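# Load cartons into the flow lane by date order

## Task

Put every carton into the flow lane so that they are sorted by date, with the earliest-dated carton at the front of the lane.

## Robot and tools

Setup: three identical i2rt Big YAM arms (arm1, arm2, arm3). Each has six joints, a five-fingered right hand and a wrist camera (arm1_cam_wrist, arm2_cam_wrist, arm3_cam_wrist). Two fixed room cameras, cam_a and cam_b, also view the scene. Feet in the scene frame (metres, quaternion w,x,y,z), each facing along its own +x: arm1 at (-1.389, -0.814, 0.753) q=(0.489, -0.006, -0.002, -0.872); arm2 at (-0.549, -0.325, 0.803) q=(0.244, -0.001, -0.003, 0.970); arm3 at (0.548, 0.272, 0.930) q=(0.380, 0.002, 0.000, -0.925). The tabletops under the arms are at z=0.720. The hand reaches about 1.07 m from the joint-1 axis. Loose objects may occasionally get a small shove from outside.

Frame: a single scene frame, origin on the floor, +z up. Positions are in metres and orientations are quaternions [qw, qx, qy, qz]. The hand point sits 0.045 m in front of the palm. Its +z runs along straight fingers, +y points out of the palm, and +x runs across the palm away from the thumb. The state line "hand" is the measured hand pose. "hand_target" is the pose the current joint targets would produce. Printed positions get less accurate at long reach, and hands often settle a centimetre or more away from where they were sent.

Joints (absolute radians, with the tolerance for "done"): joint1_rad -2.879..2.879 (±0.045), base yaw, positive is counter-clockwise from above. joint2_rad 0..3.141 (±0.14), shoulder; 0 is upper arm back, and raising it lifts the arm then swings it forward. joint3_rad 0..3.019 (±0.09), elbow; 0 is fully folded. joint4_rad -1.692..1.57 (±0.055), hand pitch; positive tilts the fingers up. joint5_rad -1.57..1.57 (±0.03), sideways swing; positive is to the arm's right. joint6_rad -2.094..2.094 (±0.035), hand roll; positive is clockwise seen from behind. Near joint6 = -1.3 the wrist image is upright and the palm faces right.

Hand channels, each -1..1 and absolute (±0.02): hand_little, hand_ring, hand_middle, hand_index and hand_thumb_bend use +1 for straight/open and -1 for curled. hand_thumb_turn uses +1 for the thumb beside the palm and -1 for the thumb opposite the fingers. Two settings do not move anything: hand_force_limit (-1..1 maps to roughly 0..10 N at the fingertip, 0..15 N for the thumb motors) and hand_speed (-0.96..1; about 0 at -1, full speed from +0.48 up). A scene starts with force limit 0 and speed -0.8. To grip, turn the thumb in front of the palm (-1) and close the fingers around the object. This works for objects roughly 0.035 to 0.065 m thick, or for handles down to about 0.025 m. For a soft grip use hand_speed at or below -0.94, because faster closing can overshoot the force limit several times over. A motor only starts when its target changes by at least 0.002. To squeeze harder, raise the force limit and send a target that is more closed than the current reading. A wrist bracket on the little-finger side sticks out and can collide with things.

Tool move: every argument is optional. arm1, arm2 and arm3 each take one object for that robot; an arm you leave out gets no new command. Inside an arm's object:
- joints: a dict of absolute targets keyed by joint name.
- target: a single list of 7 numbers [x, y, z, qw, qx, qy, qz]. It is an absolute hand pose in the scene frame. The hand follows a straight line to it, starting from its current hand_target. When target is present, joints may contain only the hand_ keys.
- speed: the top speed along that path, 0.002..0.5 m/s, default 0.25; turning is capped at twice this value in rad/s. speed is only allowed together with target.
- min_time_s: 0.1..8 s, the minimum duration of this arm's joint motions.
cameras: a list of names, or ["all"], or []. All motions in one call start together, and every hand path in the call finishes at the same moment, about 0.5–10 s later. Paths do not steer around obstacles or other arms. Calling move with no arguments returns the full state and all images.

wait(seconds 0..10, cameras): lets time pass with no new command. zoom_image(camera, region [x0,y0,x1,y1] in pixels, at most 504×504) enlarges part of the most recent image; wrist images are 672×504 and room images 896×504. show_instructions shows the reference pages. finished_scene(scene = the current scene number) ends the scene and cannot be undone.

Reading results: joint_status and hand_status give how each motion ended. "done" means it arrived. "off_target" means it stopped short and may still be pushing. "time_out" means the joint now holds a nearby target and keeps pushing; on_its_own lists anything the robot is doing without your command. "not_followed", "joint command not followed" and "pose unreachable" mean a self- or inter-arm collision check held the arm back. The "move" line gives, per arm, "done" or the most serious status. "as last shown" marks arms this call did not command. hand_stopped_by lists six words in the order little, ring, middle, index, thumb_bend, thumb_turn; each is moving, target, force, stalled or fault. The *_load_n values are fingertip forces in N, positive when the finger is pushed open. A lost grip shows up only as these loads dropping to about 0. Joint velocities are in rad/s. Torques are in N m and include gravity; values 3 and 4 wrap at ±28.

Cautions: an arm does not stop when it touches something and will keep pushing hard. To relieve it, command the joint to its reported position. Keep the arms apart: a hard press between two robots, including one hand gripping another hand's fingers, ends the scene in failure. Do not knock anything onto the floor or out of the work area. Do not drop or fling cartons, do not strike fixed objects, and avoid heavy finger loads. Long pushes or holding an arm stretched out heat its motors. A MOTOR HOT line appears at 85 °C, and at 100 °C the arm goes limp for 30 s or more; afterwards, resend any target that reads "limit_stop_at_motor_heat". If a move or wait is refused, any later calls in the same reply are skipped.

Each tool is called by a JSON object that holds its "api" and its "payload".

Reference images:

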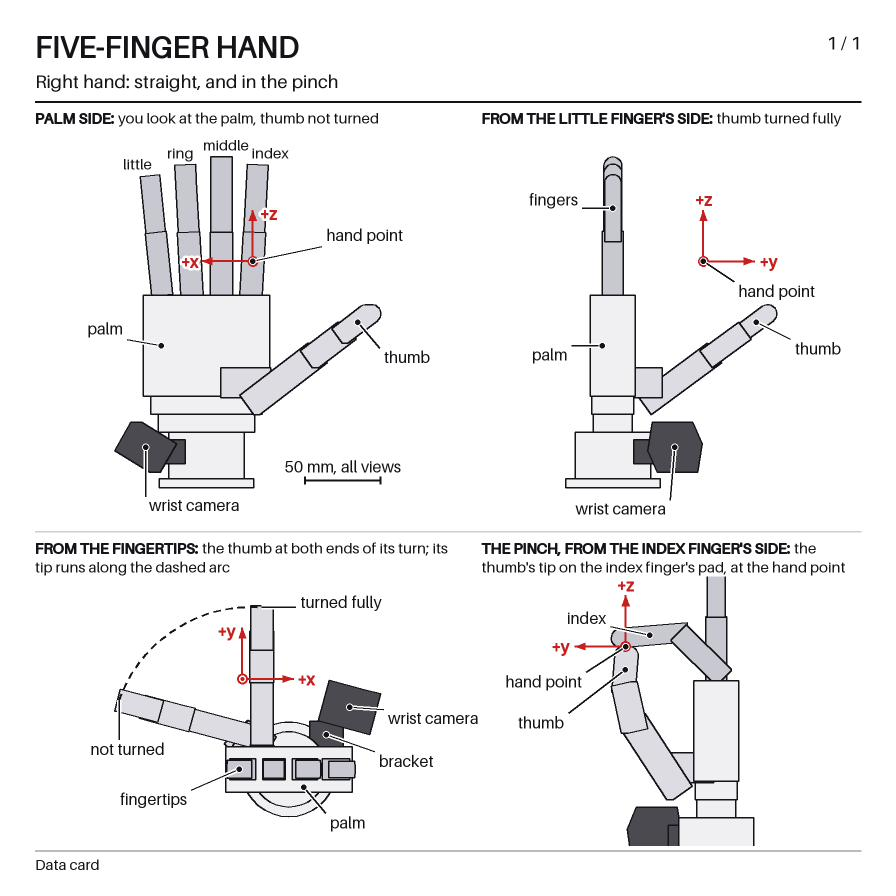

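## Session

{"api": "move", "payload": {"cameras": ["all"]}}

Scene clock: 0.00 s.
Joint torques (N m): no reading
Heat: arm1: hottest joint2_rad 31 °C; arm2: hottest joint2_rad 30 °C; arm3: hottest joint3_rad 30 °C.
Joint velocities: within noise
arm1.joint_positions: joint1_rad=-0.048 joint2_rad=+0.590 joint3_rad=+1.452 joint4_rad=-1.242 joint5_rad=+0.173 joint6_rad=-1.131 hand_little=+1.000 hand_ring=+1.000 hand_middle=+1.000 hand_index=+1.000 hand_thumb_turn=+1.000 hand_thumb_bend=+1.000 hand_force_limit=+0.000 hand_speed=-0.800
arm1.joint_status: not commanded
arm1.hand_stopped_by: target,target,target,target,target,target
arm1.little_load_n: 0.0
arm1.ring_load_n: 0.0
arm1.middle_load_n: 0.0
arm1.index_load_n: 0.0
arm1.thumb_bend_load_n: 0.0
arm1.thumb_turn_load_n: 0.0
arm1.hand: x=-1.5668 y=-0.9435 z=+1.2980 quat_wxyz=(+0.475, +0.170, -0.805, +0.311) (m; scene frame)
arm1.hand_target: x=-1.5655 y=-0.9416 z=+1.3062 quat_wxyz=(+0.481, +0.168, -0.800, +0.317) (m; scene frame)
arm1.hand_status: not commanded
arm2.joint_positions: joint1_rad=-0.486 joint2_rad=+0.628 joint3_rad=+1.362 joint4_rad=-1.531 joint5_rad=-0.149 joint6_rad=-1.112 hand_little=+1.000 hand_ring=+1.000 hand_middle=+1.000 hand_index=+1.000 hand_thumb_turn=+1.000 hand_thumb_bend=+1.000 hand_force_limit=+0.000 hand_speed=-0.800
arm2.joint_status: not commanded
arm2.hand_stopped_by: target,target,target,target,target,target
arm2.little_load_n: 0.0
arm2.ring_load_n: 0.0
arm2.middle_load_n: 0.0
arm2.index_load_n: 0.0
arm2.thumb_bend_load_n: 0.0
arm2.thumb_turn_load_n: 0.0
arm2.hand: x=-0.6475 y=-0.1632 z=+1.2346 quat_wxyz=(-0.381, +0.586, +0.714, +0.034) (m; scene frame)
arm2.hand_target: x=-0.6478 y=-0.1629 z=+1.2433 quat_wxyz=(-0.391, +0.583, +0.711, +0.037) (m; scene frame)
arm2.hand_status: not commanded
arm3.joint_positions: joint1_rad=-0.892 joint2_rad=+0.633 joint3_rad=+1.347 joint4_rad=-1.387 joint5_rad=+0.294 joint6_rad=-0.969 hand_little=+1.000 hand_ring=+1.000 hand_middle=+1.000 hand_index=+1.000 hand_thumb_turn=+1.000 hand_thumb_bend=+1.000 hand_force_limit=+0.000 hand_speed=-0.800
arm3.joint_status: not commanded
arm3.hand_stopped_by: target,target,target,target,target,target
arm3.little_load_n: 0.0
arm3.ring_load_n: 0.0
arm3.middle_load_n: 0.0
arm3.index_load_n: 0.0
arm3.thumb_bend_load_n: 0.0
arm3.thumb_turn_load_n: 0.0
arm3.hand: x=+0.3533 y=+0.3815 z=+1.3865 quat_wxyz=(+0.447, -0.371, -0.814, -0.025) (m; scene frame)
arm3.hand_target: x=+0.3531 y=+0.3815 z=+1.3980 quat_wxyz=(+0.459, -0.370, -0.807, -0.021) (m; scene frame)
arm3.hand_status: not commanded
pictures: arm1_cam_wrist, arm2_cam_wrist, arm3_cam_wrist, cam_a, cam_b

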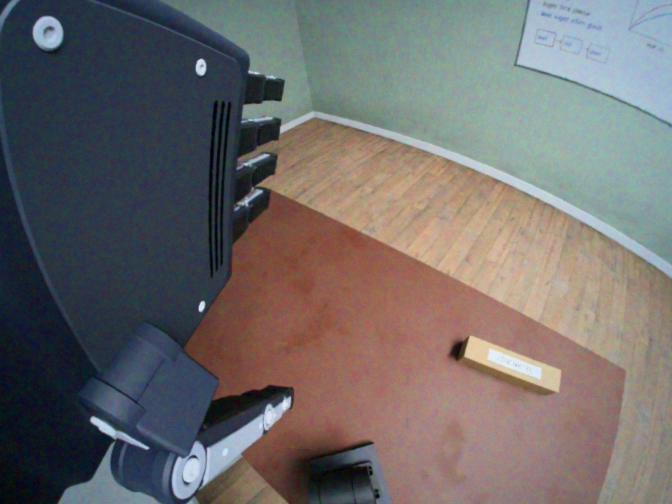

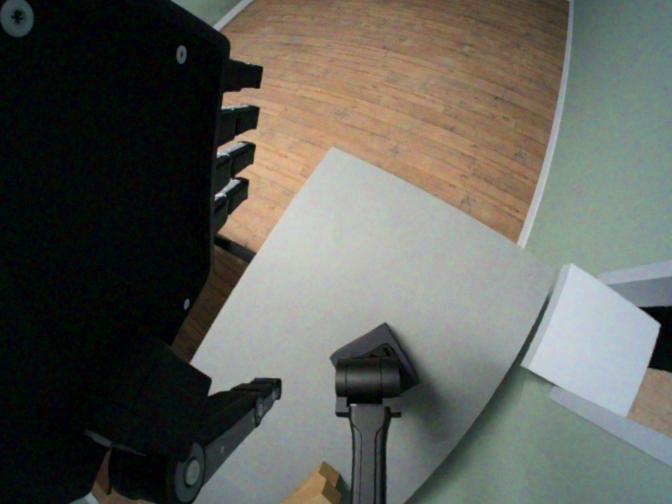

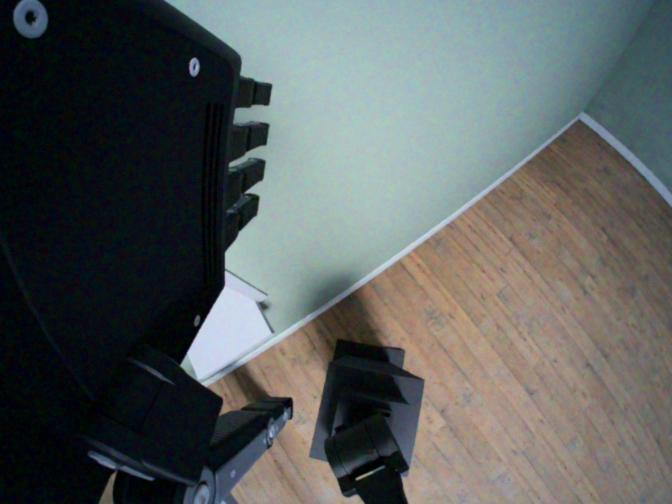

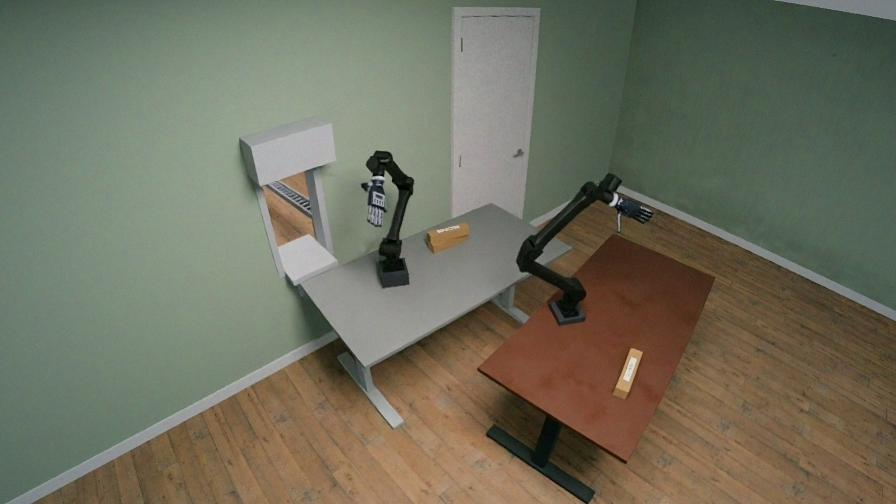

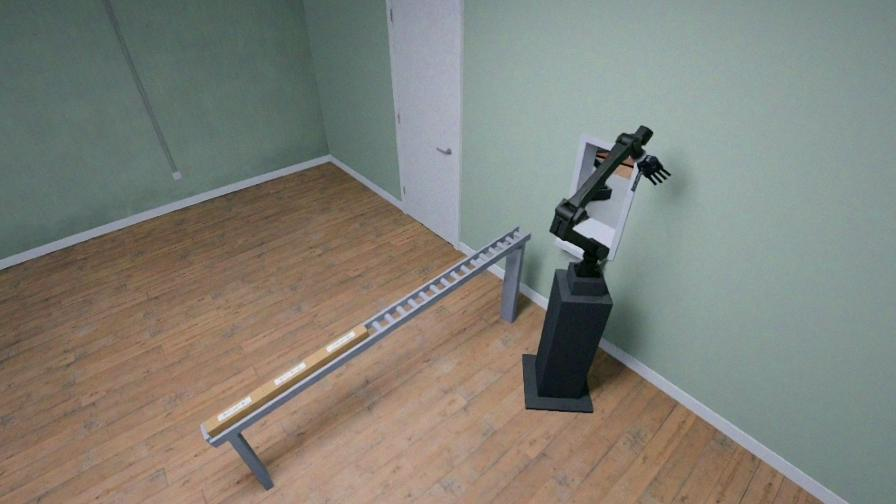

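{"api": "zoom_image", "payload": {"camera": "cam_a", "region": [340, 190, 600, 410]}}

{"api": "zoom_image", "payload": {"camera": "arm1_cam_wrist", "region": [430, 320, 590, 410]}}

{"api": "zoom_image", "payload": {"camera": "cam_a", "region": [400, 200, 500, 270]}}

{"api": "zoom_image", "payload": {"camera": "cam_b", "region": [190, 310, 400, 460]}}

Scaled by 1.938 from the camera's 896x504 image, which has a finer 1280x720 frame.

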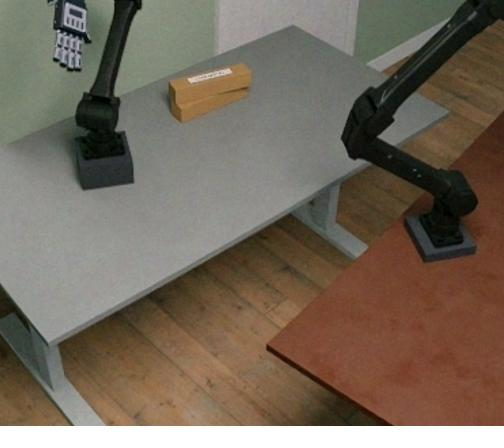

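Scaled by 3.150 from the camera's 672x504 image, which has a finer 960x720 frame.

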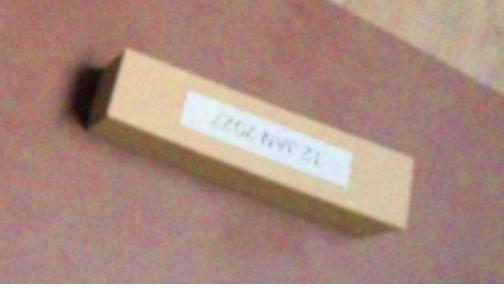

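Scaled by 5.040 from the camera's 896x504 image, which has a finer 1280x720 frame.

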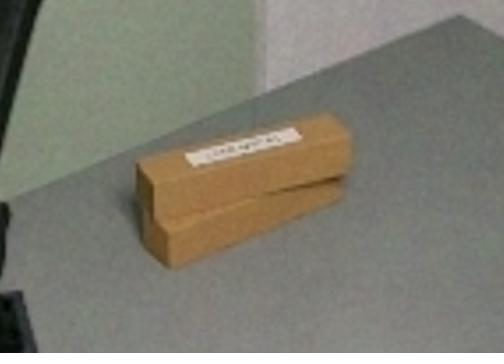

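Scaled by 2.400 from the camera's 896x504 image, which has a finer 1280x720 frame.

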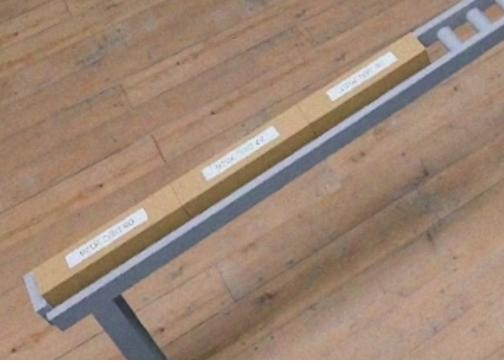

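{"api": "move", "payload": {"arm1": {"joints":{"joint1_rad":-1.573,"joint2_rad":1.09,"joint3_rad":1.095,"joint4_rad":-0.74,"joint5_rad":-0.548,"joint6_rad":-0.442,"hand_little":0.7,"hand_ring":0.7,"hand_middle":0.7,"hand_index":0.7,"hand_thumb_turn":-1,"hand_speed":-0.5},"min_time_s":4}, "arm2": {"joints":{"joint1_rad":1.976,"joint2_rad":0.68,"joint3_rad":1.1,"joint4_rad":-0.9,"joint5_rad":0,"joint6_rad":0,"hand_little":0.7,"hand_ring":0.7,"hand_middle":0.7,"hand_index":0.7,"hand_thumb_turn":-1,"hand_speed":-0.5},"min_time_s":5}, "cameras": ["arm1_cam_wrist","arm2_cam_wrist","cam_a"]}}

Scene clock: 9.27 s.
Joint torques (N m): arm1=[-0.97 -8.29 9.14 1.61 -0.39 0.1] | arm2=[1.38 0.73 8.14 2.67 0.12 0.15] | arm3=[-1.32 2.43 9.85 1.74 0.23 -0.06]
Heat: arm1: hottest joint2_rad 31 °C; arm2: hottest joint2_rad 30 °C; arm3: hottest joint3_rad 31 °C.
move: arm1 done; arm2 done
Joint velocities: within noise
arm1.joint_positions: joint1_rad=-1.565 joint2_rad=+1.077 joint3_rad=+1.105 joint4_rad=-0.754 joint5_rad=-0.545 joint6_rad=-0.455 hand_little=+0.700 hand_ring=+0.700 hand_middle=+0.700 hand_index=+0.700 hand_thumb_turn=-1.000 hand_thumb_bend=+1.000 hand_force_limit=+0.000 hand_speed=-0.500
arm1.joint_status: all done
arm1.hand_stopped_by: target,target,target,target,target,target
arm1.little_load_n: 0.0
arm1.ring_load_n: 0.0
arm1.middle_load_n: 0.0
arm1.index_load_n: 0.0
arm1.thumb_bend_load_n: 0.0
arm1.thumb_turn_load_n: 0.0
arm1.hand: x=-1.7975 y=-0.6821 z=+1.0528 quat_wxyz=(+0.309, -0.573, -0.672, +0.352) (m; scene frame)
arm1.hand_target: x=-1.7993 y=-0.6785 z=+1.0449 quat_wxyz=(+0.304, -0.582, -0.667, +0.354) (m; scene frame)
arm1.hand_status: not commanded
arm2.joint_positions: joint1_rad=+1.960 joint2_rad=+0.670 joint3_rad=+1.099 joint4_rad=-0.916 joint5_rad=-0.003 joint6_rad=-0.012 hand_little=+0.700 hand_ring=+0.700 hand_middle=+0.700 hand_index=+0.700 hand_thumb_turn=-1.000 hand_thumb_bend=+1.000 hand_force_limit=+0.000 hand_speed=-0.500
arm2.joint_status: all done
arm2.hand_stopped_by: target,target,target,target,target,target
arm2.little_load_n: 0.0
arm2.ring_load_n: 0.0
arm2.middle_load_n: 0.0
arm2.index_load_n: 0.0
arm2.thumb_bend_load_n: 0.0
arm2.thumb_turn_load_n: 0.0
arm2.hand: x=-0.5545 y=-0.6519 z=+1.1998 quat_wxyz=(-0.027, +0.040, +0.857, -0.512) (m; scene frame)
arm2.hand_target: x=-0.5499 y=-0.6579 z=+1.2008 quat_wxyz=(-0.021, +0.039, +0.856, -0.516) (m; scene frame)
arm2.hand_status: not commanded
arm3: as last shown
arm3.middle_load_n: -0.5
pictures: arm1_cam_wrist, arm2_cam_wrist, cam_a

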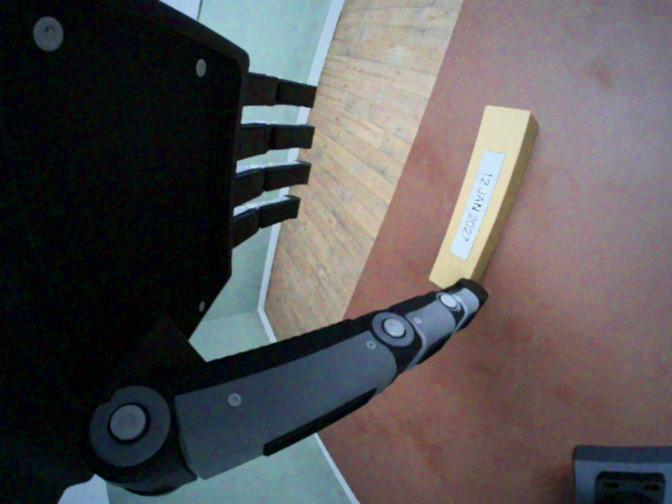

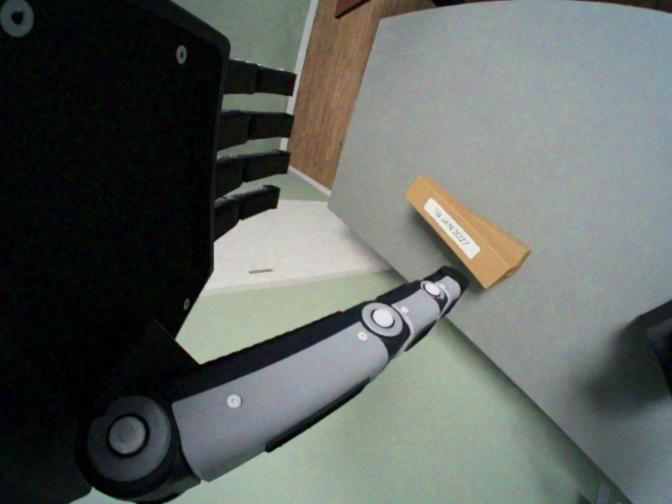

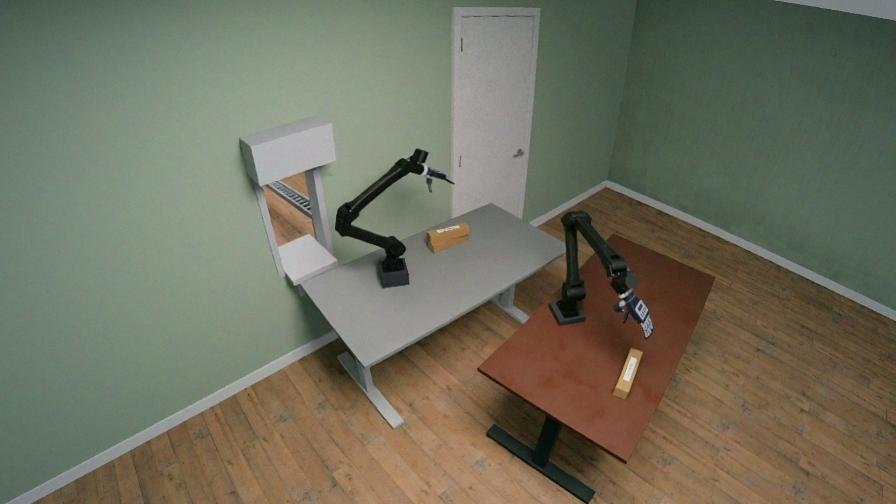

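{"api": "zoom_image", "payload": {"camera": "arm2_cam_wrist", "region": [390, 160, 550, 300]}}

{"api": "zoom_image", "payload": {"camera": "arm1_cam_wrist", "region": [400, 80, 560, 300]}}

Scaled by 3.150 from the camera's 672x504 image, which has a finer 960x720 frame.

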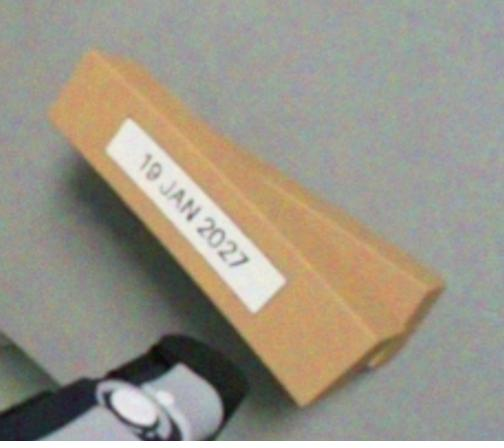

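Scaled by 2.291 from the camera's 672x504 image, which has a finer 960x720 frame.

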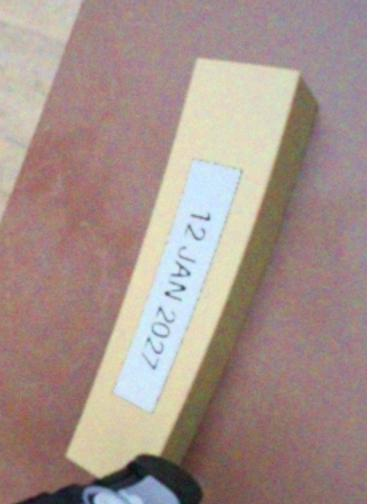

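{"api": "move", "payload": {"arm1": {"target":[-1.8195,-0.686,0.90,-0.2937,0.5643,0.6845,-0.3563],"speed":0.12}, "arm2": {"joints":{"joint1_rad":1.852,"joint2_rad":1.523,"joint3_rad":1.267,"joint4_rad":-1.157,"joint5_rad":-0.951,"joint6_rad":-1.378},"min_time_s":4}, "cameras": ["arm1_cam_wrist","arm2_cam_wrist"]}}

Scene clock: 16.47 s.
Joint torques (N m): arm1=[0.79 -9.23 8.49 1.58 -0.39 -0.14] | arm2=[-1.49 -10.17 10.65 0.47 -0.7 -0.05] | arm3=[-1.26 2.49 9.84 1.73 0.22 -0.07]
Heat: arm1: hottest joint3_rad 32 °C; arm2: hottest joint3_rad 32 °C; arm3: hottest joint3_rad 32 °C.
move: arm1 off_target; arm2 done
Joint velocities: within noise
arm1.joint_positions: joint1_rad=-1.548 joint2_rad=+1.213 joint3_rad=+0.826 joint4_rad=-0.353 joint5_rad=-0.550 joint6_rad=-0.455 hand_little=+0.700 hand_ring=+0.700 hand_middle=+0.700 hand_index=+0.700 hand_thumb_turn=-1.000 hand_thumb_bend=+1.000 hand_force_limit=+0.000 hand_speed=-0.500
arm1.joint_status: not commanded
arm1.hand_stopped_by: target,target,target,target,target,target
arm1.little_load_n: 0.0
arm1.ring_load_n: 0.0
arm1.middle_load_n: 0.0
arm1.index_load_n: 0.0
arm1.thumb_bend_load_n: 0.0
arm1.thumb_turn_load_n: 0.0
arm1.hand: x=-1.8176 y=-0.6812 z=+0.9091 quat_wxyz=(+0.299, -0.570, -0.678, +0.356) (m; scene frame)
arm1.hand_target: x=-1.8192 y=-0.6859 z=+0.9002 quat_wxyz=(+0.294, -0.564, -0.684, +0.356) (m; scene frame)
arm1.hand_status: off_target (0.011 m and 1.2 deg from the pose sent, 0.154 m and 2.5 deg at the start)
arm2.joint_positions: joint1_rad=+1.868 joint2_rad=+1.507 joint3_rad=+1.226 joint4_rad=-1.150 joint5_rad=-0.948 joint6_rad=-1.366 hand_little=+0.700 hand_ring=+0.700 hand_middle=+0.700 hand_index=+0.700 hand_thumb_turn=-1.000 hand_thumb_bend=+1.000 hand_force_limit=+0.000 hand_speed=-0.500
arm2.joint_status: all done
arm2.hand_stopped_by: target,target,target,target,target,target
arm2.little_load_n: 0.0
arm2.ring_load_n: 0.0
arm2.middle_load_n: 0.0
arm2.index_load_n: 0.0
arm2.thumb_bend_load_n: 0.0
arm2.thumb_turn_load_n: 0.0
arm2.hand: x=-0.5083 y=-0.7653 z=+0.9735 quat_wxyz=(+0.282, -0.515, +0.723, -0.364) (m; scene frame)
arm2.hand_target: x=-0.5181 y=-0.7790 z=+0.9818 quat_wxyz=(+0.273, -0.516, +0.721, -0.374) (m; scene frame)
arm2.hand_status: not commanded
arm3: as last shown
arm3.middle_load_n: 0.0
pictures: arm1_cam_wrist, arm2_cam_wrist

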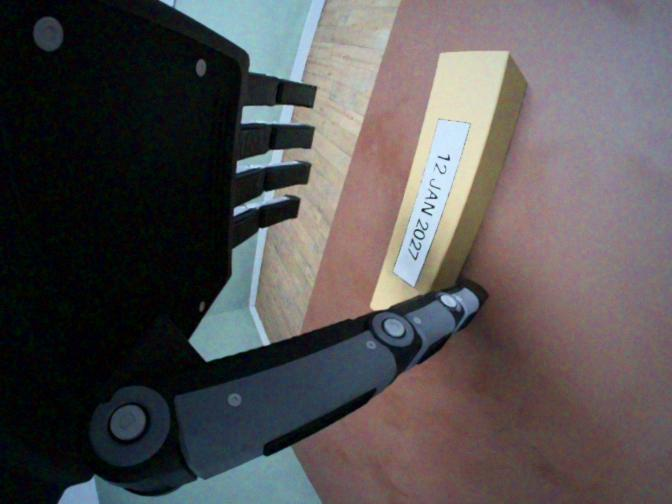

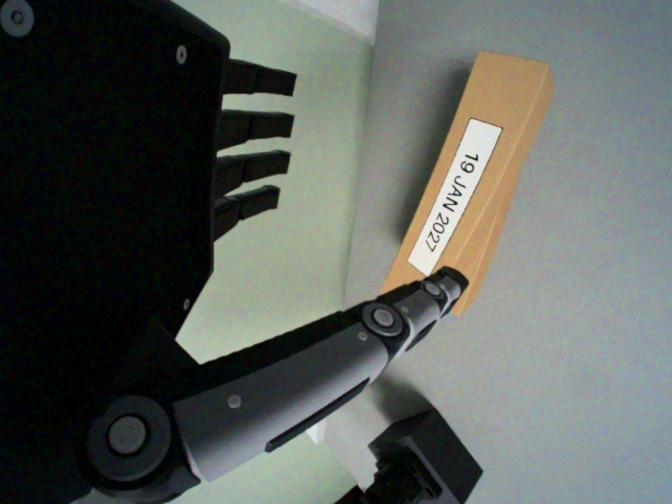

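{"api": "move", "payload": {"arm1": {"target":[-1.8385,-0.693,0.826,-0.2899,0.5571,0.6904,-0.3593],"speed":0.08}, "arm2": {"target":[-0.508,-0.790,0.90,-0.2707,0.5202,-0.7186,0.3740],"speed":0.08}, "cameras": ["arm1_cam_wrist","arm2_cam_wrist"]}}

Scene clock: 19.40 s.
Joint torques (N m): arm1=[0.73 -10.29 7.39 1.59 -0.16 -0.03] | arm2=[0.85 -10.87 7.08 1.24 -0.49 0.11] | arm3=[-1.44 2.37 9.85 1.74 0.22 -0.06]
Heat: arm1: hottest joint3_rad 32 °C; arm2: hottest joint3_rad 32 °C; arm3: hottest joint3_rad 32 °C.
move: arm1 off_target; arm2 done
Joint velocities: within noise
arm1.joint_positions: joint1_rad=-1.514 joint2_rad=+1.372 joint3_rad=+0.745 joint4_rad=-0.106 joint5_rad=-0.546 joint6_rad=-0.455 hand_little=+0.700 hand_ring=+0.700 hand_middle=+0.700 hand_index=+0.700 hand_thumb_turn=-1.000 hand_thumb_bend=+1.000 hand_force_limit=+0.000 hand_speed=-0.500
arm1.joint_status: not commanded
arm1.hand_stopped_by: target,target,target,target,target,target
arm1.little_load_n: 0.0
arm1.ring_load_n: 0.0
arm1.middle_load_n: 0.0
arm1.index_load_n: 0.0
arm1.thumb_bend_load_n: 0.0
arm1.thumb_turn_load_n: 0.0
arm1.hand: x=-1.8383 y=-0.6876 z=+0.8364 quat_wxyz=(+0.297, -0.557, -0.687, +0.360) (m; scene frame)
arm1.hand_target: x=-1.8382 y=-0.6930 z=+0.8263 quat_wxyz=(+0.290, -0.557, -0.690, +0.359) (m; scene frame)
arm1.hand_status: off_target (0.012 m and 0.9 deg from the pose sent, 0.086 m and 2.3 deg at the start)
arm2.joint_positions: joint1_rad=+1.868 joint2_rad=+1.597 joint3_rad=+1.146 joint4_rad=-0.922 joint5_rad=-0.947 joint6_rad=-1.356 hand_little=+0.700 hand_ring=+0.700 hand_middle=+0.700 hand_index=+0.700 hand_thumb_turn=-1.000 hand_thumb_bend=+1.000 hand_force_limit=+0.000 hand_speed=-0.500
arm2.joint_status: not commanded
arm2.hand_stopped_by: target,target,target,target,target,target
arm2.little_load_n: 0.0
arm2.ring_load_n: 0.0
arm2.middle_load_n: 0.0
arm2.index_load_n: 0.0
arm2.thumb_bend_load_n: 0.0
arm2.thumb_turn_load_n: 0.0
arm2.hand: x=-0.5125 y=-0.7882 z=+0.9073 quat_wxyz=(+0.266, -0.521, +0.717, -0.379) (m; scene frame)
arm2.hand_target: x=-0.5080 y=-0.7897 z=+0.9000 quat_wxyz=(+0.271, -0.520, +0.719, -0.374) (m; scene frame)
arm2.hand_status: done (0.009 m and 0.9 deg from the pose sent, 0.078 m and 1.9 deg at the start)
arm3: as last shown
pictures: arm1_cam_wrist, arm2_cam_wrist

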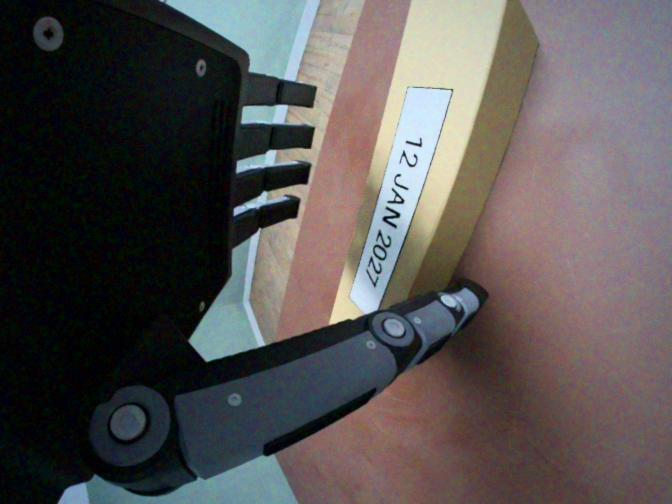

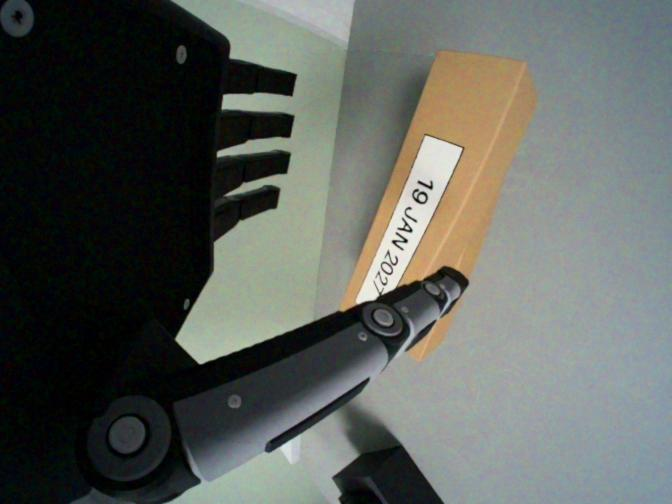

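{"api": "move", "payload": {"cameras": ["arm1_cam_wrist", "arm2_cam_wrist"]}}

Scene clock: 21.63 s.
Joint torques (N m): arm1=[0.79 -10.34 7.41 1.59 -0.16 -0.03] | arm2=[0.91 -10.93 7.05 1.25 -0.48 0.12] | arm3=[-1.32 2.43 9.84 1.73 0.23 -0.07]
Heat: arm1: hottest joint3_rad 33 °C; arm2: hottest joint3_rad 32 °C; arm3: hottest joint3_rad 32 °C.
Joint velocities: within noise
arm1.joint_positions: joint1_rad=-1.514 joint2_rad=+1.372 joint3_rad=+0.745 joint4_rad=-0.106 joint5_rad=-0.546 joint6_rad=-0.455 hand_little=+0.700 hand_ring=+0.700 hand_middle=+0.700 hand_index=+0.700 hand_thumb_turn=-1.000 hand_thumb_bend=+1.000 hand_force_limit=+0.000 hand_speed=-0.500
arm1.joint_status: not commanded
arm1.hand_stopped_by: target,target,target,target,target,target
arm1.little_load_n: 0.0
arm1.ring_load_n: 0.0
arm1.middle_load_n: 0.0
arm1.index_load_n: 0.0
arm1.thumb_bend_load_n: 0.0
arm1.thumb_turn_load_n: 0.0
arm1.hand: x=-1.8383 y=-0.6876 z=+0.8364 quat_wxyz=(+0.297, -0.557, -0.687, +0.360) (m; scene frame)
arm1.hand_target: x=-1.8382 y=-0.6930 z=+0.8263 quat_wxyz=(+0.290, -0.557, -0.690, +0.359) (m; scene frame)
arm1.hand_status: off_target (0.012 m and 0.9 deg from the pose sent, 0.086 m and 2.3 deg at the start)
arm2.joint_positions: joint1_rad=+1.868 joint2_rad=+1.597 joint3_rad=+1.146 joint4_rad=-0.922 joint5_rad=-0.947 joint6_rad=-1.355 hand_little=+0.700 hand_ring=+0.700 hand_middle=+0.700 hand_index=+0.700 hand_thumb_turn=-1.000 hand_thumb_bend=+1.000 hand_force_limit=+0.000 hand_speed=-0.500
arm2.joint_status: not commanded
arm2.hand_stopped_by: target,target,target,target,target,target
arm2.little_load_n: 0.0
arm2.ring_load_n: 0.0
arm2.middle_load_n: 0.0
arm2.index_load_n: 0.5
arm2.thumb_bend_load_n: 0.0
arm2.thumb_turn_load_n: 0.0
arm2.hand: x=-0.5125 y=-0.7882 z=+0.9073 quat_wxyz=(+0.266, -0.521, +0.717, -0.379) (m; scene frame)
arm2.hand_target: x=-0.5080 y=-0.7897 z=+0.9000 quat_wxyz=(+0.271, -0.520, +0.719, -0.374) (m; scene frame)
arm2.hand_status: done (0.009 m and 0.9 deg from the pose sent, 0.078 m and 1.9 deg at the start)
arm3.joint_positions: joint1_rad=-0.892 joint2_rad=+0.633 joint3_rad=+1.347 joint4_rad=-1.387 joint5_rad=+0.294 joint6_rad=-0.969 hand_little=+1.000 hand_ring=+1.000 hand_middle=+1.000 hand_index=+1.000 hand_thumb_turn=+1.000 hand_thumb_bend=+1.000 hand_force_limit=+0.000 hand_speed=-0.800
arm3.joint_status: not commanded
arm3.hand_stopped_by: target,target,target,target,target,target
arm3.little_load_n: 0.0
arm3.ring_load_n: 0.0
arm3.middle_load_n: 0.0
arm3.index_load_n: 0.0
arm3.thumb_bend_load_n: 0.0
arm3.thumb_turn_load_n: 0.0
arm3.hand: x=+0.3533 y=+0.3815 z=+1.3865 quat_wxyz=(+0.447, -0.371, -0.814, -0.025) (m; scene frame)
arm3.hand_target: x=+0.3531 y=+0.3815 z=+1.3980 quat_wxyz=(+0.459, -0.370, -0.807, -0.021) (m; scene frame)
arm3.hand_status: not commanded
pictures: arm1_cam_wrist, arm2_cam_wrist

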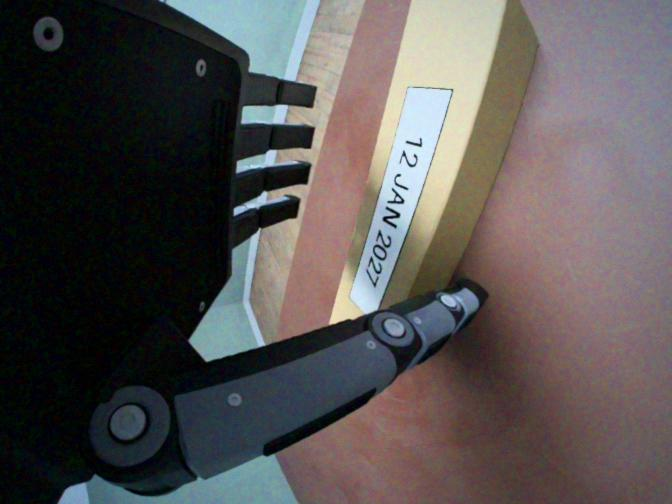

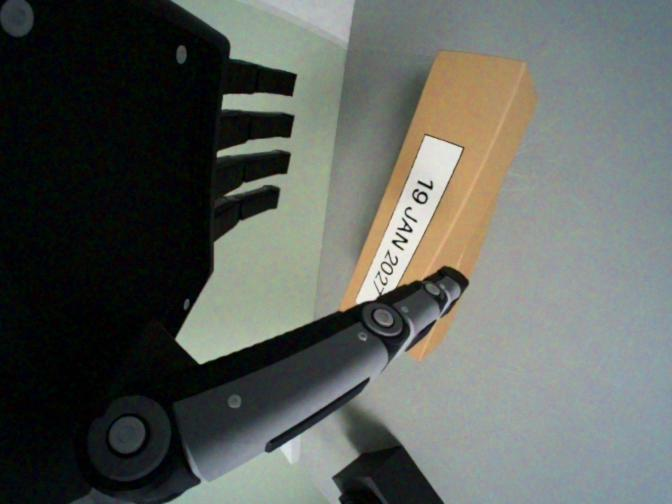

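{"api": "move", "payload": {"arm1": {"target": [-1.8425, -0.6945, 0.79, -0.2899, 0.5571, 0.6904, -0.3593], "speed": 0.08}, "arm2": {"target": [-0.4962, -0.777, 0.853, -0.2707, 0.5202, -0.7186, 0.3740], "speed": 0.08}, "arm3": {"joints": {"hand_little": 0.7, "hand_ring": 0.7, "hand_middle": 0.7, "hand_index": 0.7, "hand_thumb_turn": -1, "hand_speed": -0.5}}, "cameras": ["arm1_cam_wrist", "arm2_cam_wrist"]}}

Scene clock: 25.63 s.
Joint torques (N m): arm1=[0.79 -10.75 6.72 1.62 -0.16 0.03] | arm2=[1.38 -10.7 6.53 1.29 -0.46 0.13] | arm3=[-1.44 2.49 9.83 1.73 0.24 -0.08]
Heat: arm1: hottest joint3_rad 33 °C; arm2: hottest joint3_rad 32 °C; arm3: hottest joint3_rad 33 °C.
move: arm1 off_target; arm2 done; arm3 done
Joint velocities: within noise
arm1.joint_positions: joint1_rad=-1.506 joint2_rad=+1.456 joint3_rad=+0.710 joint4_rad=+0.017 joint5_rad=-0.541 joint6_rad=-0.455 hand_little=+0.700 hand_ring=+0.700 hand_middle=+0.700 hand_index=+0.700 hand_thumb_turn=-1.000 hand_thumb_bend=+1.000 hand_force_limit=+0.000 hand_speed=-0.500
arm1.joint_status: not commanded
arm1.hand_stopped_by: target,target,target,target,target,target
arm1.little_load_n: 0.0
arm1.ring_load_n: 0.0
arm1.middle_load_n: 0.0
arm1.index_load_n: 0.0
arm1.thumb_bend_load_n: 0.0
arm1.thumb_turn_load_n: 0.0
arm1.hand: x=-1.8434 y=-0.6881 z=+0.8007 quat_wxyz=(+0.299, -0.555, -0.689, +0.359) (m; scene frame)
arm1.hand_target: x=-1.8422 y=-0.6945 z=+0.7903 quat_wxyz=(+0.290, -0.557, -0.690, +0.359) (m; scene frame)
arm1.hand_status: off_target (0.013 m and 1.1 deg from the pose sent, 0.047 m and 0.9 deg at the start)
arm2.joint_positions: joint1_rad=+1.883 joint2_rad=+1.624 joint3_rad=+1.037 joint4_rad=-0.758 joint5_rad=-0.943 joint6_rad=-1.322 hand_little=+0.700 hand_ring=+0.700 hand_middle=+0.700 hand_index=+0.700 hand_thumb_turn=-1.000 hand_thumb_bend=+1.000 hand_force_limit=+0.000 hand_speed=-0.500
arm2.joint_status: not commanded
arm2.hand_stopped_by: target,target,target,target,target,target
arm2.little_load_n: 0.0
arm2.ring_load_n: 0.0
arm2.middle_load_n: 0.0
arm2.index_load_n: 0.0
arm2.thumb_bend_load_n: 0.0
arm2.thumb_turn_load_n: 0.0
arm2.hand: x=-0.5032 y=-0.7766 z=+0.8606 quat_wxyz=(+0.264, -0.519, +0.718, -0.380) (m; scene frame)
arm2.hand_target: x=-0.4964 y=-0.7767 z=+0.8532 quat_wxyz=(+0.271, -0.520, +0.719, -0.374) (m; scene frame)
arm2.hand_status: done (0.010 m and 1.0 deg from the pose sent, 0.058 m and 0.9 deg at the start)
arm3.joint_positions: joint1_rad=-0.892 joint2_rad=+0.633 joint3_rad=+1.347 joint4_rad=-1.387 joint5_rad=+0.294 joint6_rad=-0.969 hand_little=+0.700 hand_ring=+0.700 hand_middle=+0.700 hand_index=+0.700 hand_thumb_turn=-1.000 hand_thumb_bend=+1.000 hand_force_limit=+0.000 hand_speed=-0.500
arm3.joint_status: all done
arm3.hand_stopped_by: target,target,target,target,target,target
arm3.little_load_n: 0.5
arm3.ring_load_n: 0.0
arm3.middle_load_n: 0.0
arm3.index_load_n: 0.5
arm3.thumb_bend_load_n: 0.0
arm3.thumb_turn_load_n: 0.0
arm3.hand: x=+0.3533 y=+0.3815 z=+1.3865 quat_wxyz=(+0.447, -0.371, -0.814, -0.025) (m; scene frame)
arm3.hand_target: x=+0.3531 y=+0.3815 z=+1.3980 quat_wxyz=(+0.459, -0.370, -0.807, -0.021) (m; scene frame)
arm3.hand_status: not commanded
pictures: arm1_cam_wrist, arm2_cam_wrist

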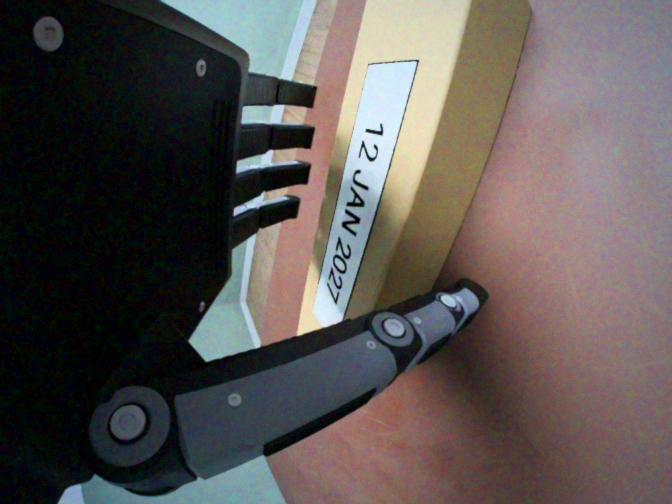

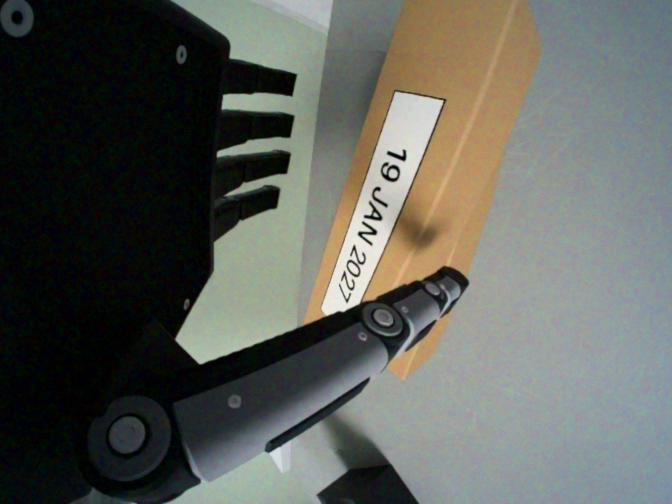

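{"api": "move", "payload": {"arm1": {"target": [-1.8435, -0.6955, 0.752, -0.2899, 0.5571, 0.6904, -0.3593], "speed": 0.06}, "arm2": {"target": [-0.4955, -0.776, 0.8125, -0.2707, 0.5202, -0.7186, 0.3740], "speed": 0.06}, "cameras": ["arm1_cam_wrist", "arm2_cam_wrist"]}}

Scene clock: 27.87 s.
Joint torques (N m): arm1=[0.79 -11.05 5.82 1.58 -0.15 0.04] | arm2=[1.44 -10.99 6.05 1.26 -0.48 0.14] | arm3=[-1.38 2.37 9.85 1.72 0.24 -0.08]
Heat: arm1: hottest joint3_rad 33 °C; arm2: hottest joint3_rad 32 °C; arm3: hottest joint3_rad 33 °C.
move: arm1 off_target; arm2 off_target
Joint velocities: within noise
arm1.joint_positions: joint1_rad=-1.504 joint2_rad=+1.550 joint3_rad=+0.678 joint4_rad=+0.149 joint5_rad=-0.539 joint6_rad=-0.455 hand_little=+0.700 hand_ring=+0.700 hand_middle=+0.700 hand_index=+0.700 hand_thumb_turn=-1.000 hand_thumb_bend=+1.000 hand_force_limit=+0.000 hand_speed=-0.500
arm1.joint_status: not commanded
arm1.hand_stopped_by: target,target,target,target,target,target
arm1.little_load_n: 0.0
arm1.ring_load_n: 0.0
arm1.middle_load_n: 0.0
arm1.index_load_n: 0.0
arm1.thumb_bend_load_n: 0.0
arm1.thumb_turn_load_n: 0.0
arm1.hand: x=-1.8461 y=-0.6883 z=+0.7644 quat_wxyz=(+0.301, -0.553, -0.689, +0.360) (m; scene frame)
arm1.hand_target: x=-1.8430 y=-0.6956 z=+0.7523 quat_wxyz=(+0.290, -0.557, -0.691, +0.359) (m; scene frame)
arm1.hand_status: off_target (0.015 m and 1.4 deg from the pose sent, 0.049 m and 1.1 deg at the start)
arm2.joint_positions: joint1_rad=+1.883 joint2_rad=+1.690 joint3_rad=+0.994 joint4_rad=-0.647 joint5_rad=-0.943 joint6_rad=-1.321 hand_little=+0.700 hand_ring=+0.700 hand_middle=+0.700 hand_index=+0.700 hand_thumb_turn=-1.000 hand_thumb_bend=+1.000 hand_force_limit=+0.000 hand_speed=-0.500
arm2.joint_status: not commanded
arm2.hand_stopped_by: target,target,target,target,target,target
arm2.little_load_n: 0.0
arm2.ring_load_n: -0.5
arm2.middle_load_n: 0.0
arm2.index_load_n: 0.0
arm2.thumb_bend_load_n: 0.0
arm2.thumb_turn_load_n: 0.0
arm2.hand: x=-0.5031 y=-0.7765 z=+0.8206 quat_wxyz=(+0.264, -0.519, +0.718, -0.381) (m; scene frame)
arm2.hand_target: x=-0.4957 y=-0.7757 z=+0.8126 quat_wxyz=(+0.271, -0.520, +0.719, -0.374) (m; scene frame)
arm2.hand_status: off_target (0.011 m and 1.1 deg from the pose sent, 0.049 m and 1.0 deg at the start)
arm3: as last shown
arm3.little_load_n: 0.0
arm3.ring_load_n: -0.5
arm3.index_load_n: 0.0
pictures: arm1_cam_wrist, arm2_cam_wrist

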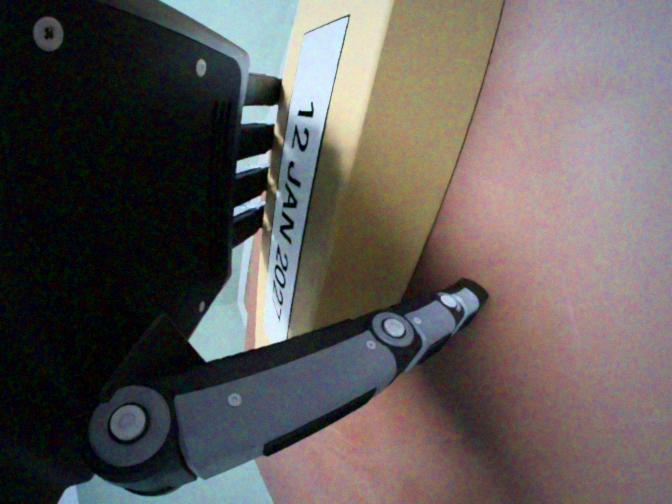

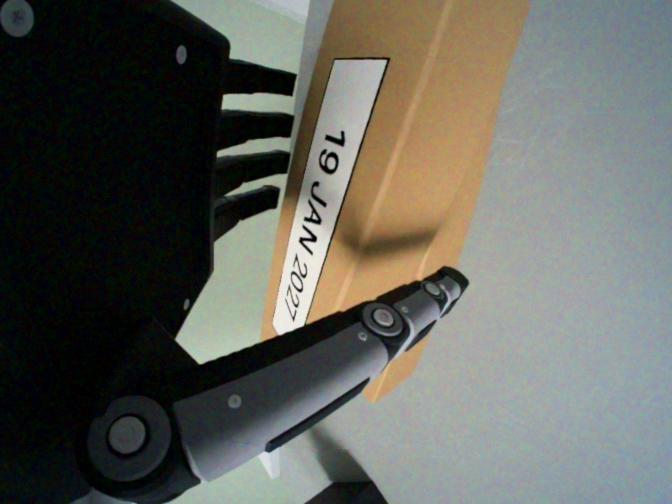

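{"api": "move", "payload": {"cameras": ["cam_a", "arm1_cam_wrist"]}}

{"api": "zoom_image", "payload": {"camera": "arm1_cam_wrist", "region": [230, 20, 500, 320]}}

Scene clock: 29.30 s.
Joint torques (N m): arm1=[0.73 -11.05 5.82 1.59 -0.15 0.04] | arm2=[1.55 -10.81 6.02 1.32 -0.47 0.13] | arm3=[-1.32 2.49 9.85 1.72 0.24 -0.08]
Heat: arm1: hottest joint3_rad 33 °C; arm2: hottest joint3_rad 32 °C; arm3: hottest joint3_rad 33 °C.
Joint velocities: within noise
arm1.joint_positions: joint1_rad=-1.504 joint2_rad=+1.550 joint3_rad=+0.678 joint4_rad=+0.149 joint5_rad=-0.539 joint6_rad=-0.455 hand_little=+0.700 hand_ring=+0.700 hand_middle=+0.700 hand_index=+0.700 hand_thumb_turn=-1.000 hand_thumb_bend=+1.000 hand_force_limit=+0.000 hand_speed=-0.500
arm1.joint_status: not commanded
arm1.hand_stopped_by: target,target,target,target,target,target
arm1.little_load_n: 0.0
arm1.ring_load_n: 0.0
arm1.middle_load_n: 0.0
arm1.index_load_n: 0.0
arm1.thumb_bend_load_n: 0.0
arm1.thumb_turn_load_n: 0.0
arm1.hand: x=-1.8462 y=-0.6882 z=+0.7644 quat_wxyz=(+0.301, -0.553, -0.689, +0.360) (m; scene frame)
arm1.hand_target: x=-1.8431 y=-0.6955 z=+0.7523 quat_wxyz=(+0.290, -0.557, -0.690, +0.359) (m; scene frame)
arm1.hand_status: off_target (0.015 m and 1.4 deg from the pose sent, 0.049 m and 1.1 deg at the start)
arm2.joint_positions: joint1_rad=+1.883 joint2_rad=+1.690 joint3_rad=+0.994 joint4_rad=-0.647 joint5_rad=-0.943 joint6_rad=-1.321 hand_little=+0.700 hand_ring=+0.700 hand_middle=+0.700 hand_index=+0.700 hand_thumb_turn=-1.000 hand_thumb_bend=+1.000 hand_force_limit=+0.000 hand_speed=-0.500
arm2.joint_status: not commanded
arm2.hand_stopped_by: target,target,target,target,target,target
arm2.little_load_n: 0.0
arm2.ring_load_n: 0.0
arm2.middle_load_n: 0.0
arm2.index_load_n: 0.0
arm2.thumb_bend_load_n: 0.0
arm2.thumb_turn_load_n: 0.0
arm2.hand: x=-0.5031 y=-0.7765 z=+0.8206 quat_wxyz=(+0.264, -0.519, +0.718, -0.381) (m; scene frame)
arm2.hand_target: x=-0.4957 y=-0.7757 z=+0.8126 quat_wxyz=(+0.271, -0.520, +0.719, -0.374) (m; scene frame)
arm2.hand_status: off_target (0.011 m and 1.1 deg from the pose sent, 0.049 m and 1.0 deg at the start)
arm3.joint_positions: joint1_rad=-0.892 joint2_rad=+0.633 joint3_rad=+1.347 joint4_rad=-1.387 joint5_rad=+0.294 joint6_rad=-0.969 hand_little=+0.700 hand_ring=+0.700 hand_middle=+0.700 hand_index=+0.700 hand_thumb_turn=-1.000 hand_thumb_bend=+1.000 hand_force_limit=+0.000 hand_speed=-0.500
arm3.joint_status: not commanded
arm3.hand_stopped_by: target,target,target,target,target,target
arm3.little_load_n: 0.0
arm3.ring_load_n: 0.0
arm3.middle_load_n: 0.0
arm3.index_load_n: 0.0
arm3.thumb_bend_load_n: 0.0
arm3.thumb_turn_load_n: 0.0
arm3.hand: x=+0.3533 y=+0.3815 z=+1.3865 quat_wxyz=(+0.447, -0.371, -0.814, -0.025) (m; scene frame)
arm3.hand_target: x=+0.3531 y=+0.3815 z=+1.3980 quat_wxyz=(+0.459, -0.370, -0.807, -0.021) (m; scene frame)
arm3.hand_status: not commanded
pictures: arm1_cam_wrist, cam_a

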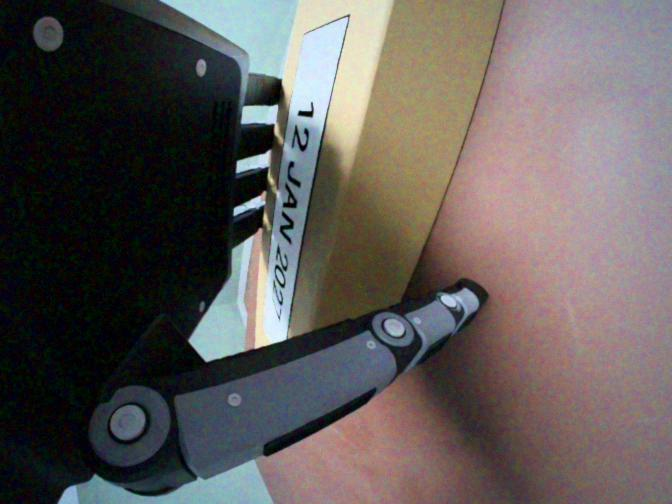

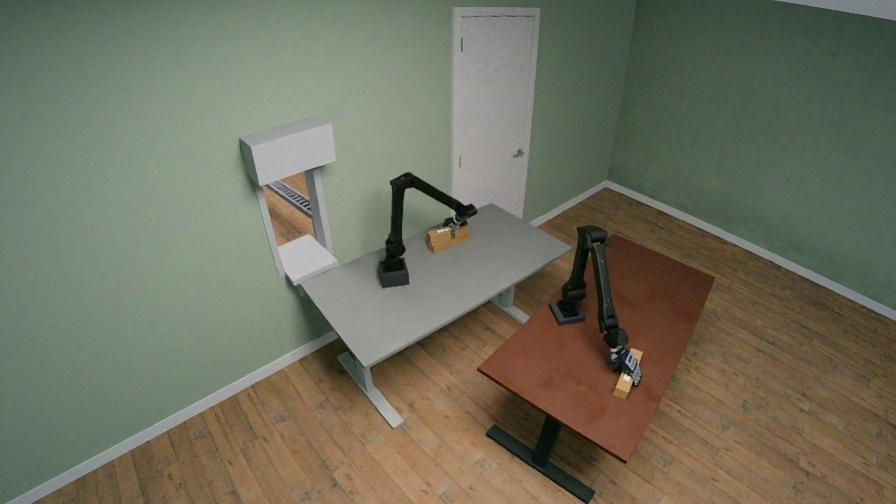

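Scaled by 1.680 from the camera's 672x504 image, which has a finer 960x720 frame.

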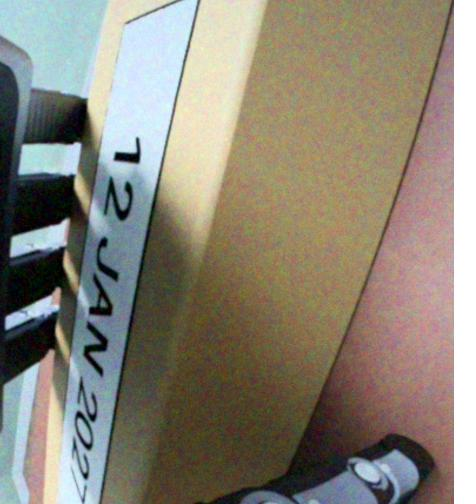

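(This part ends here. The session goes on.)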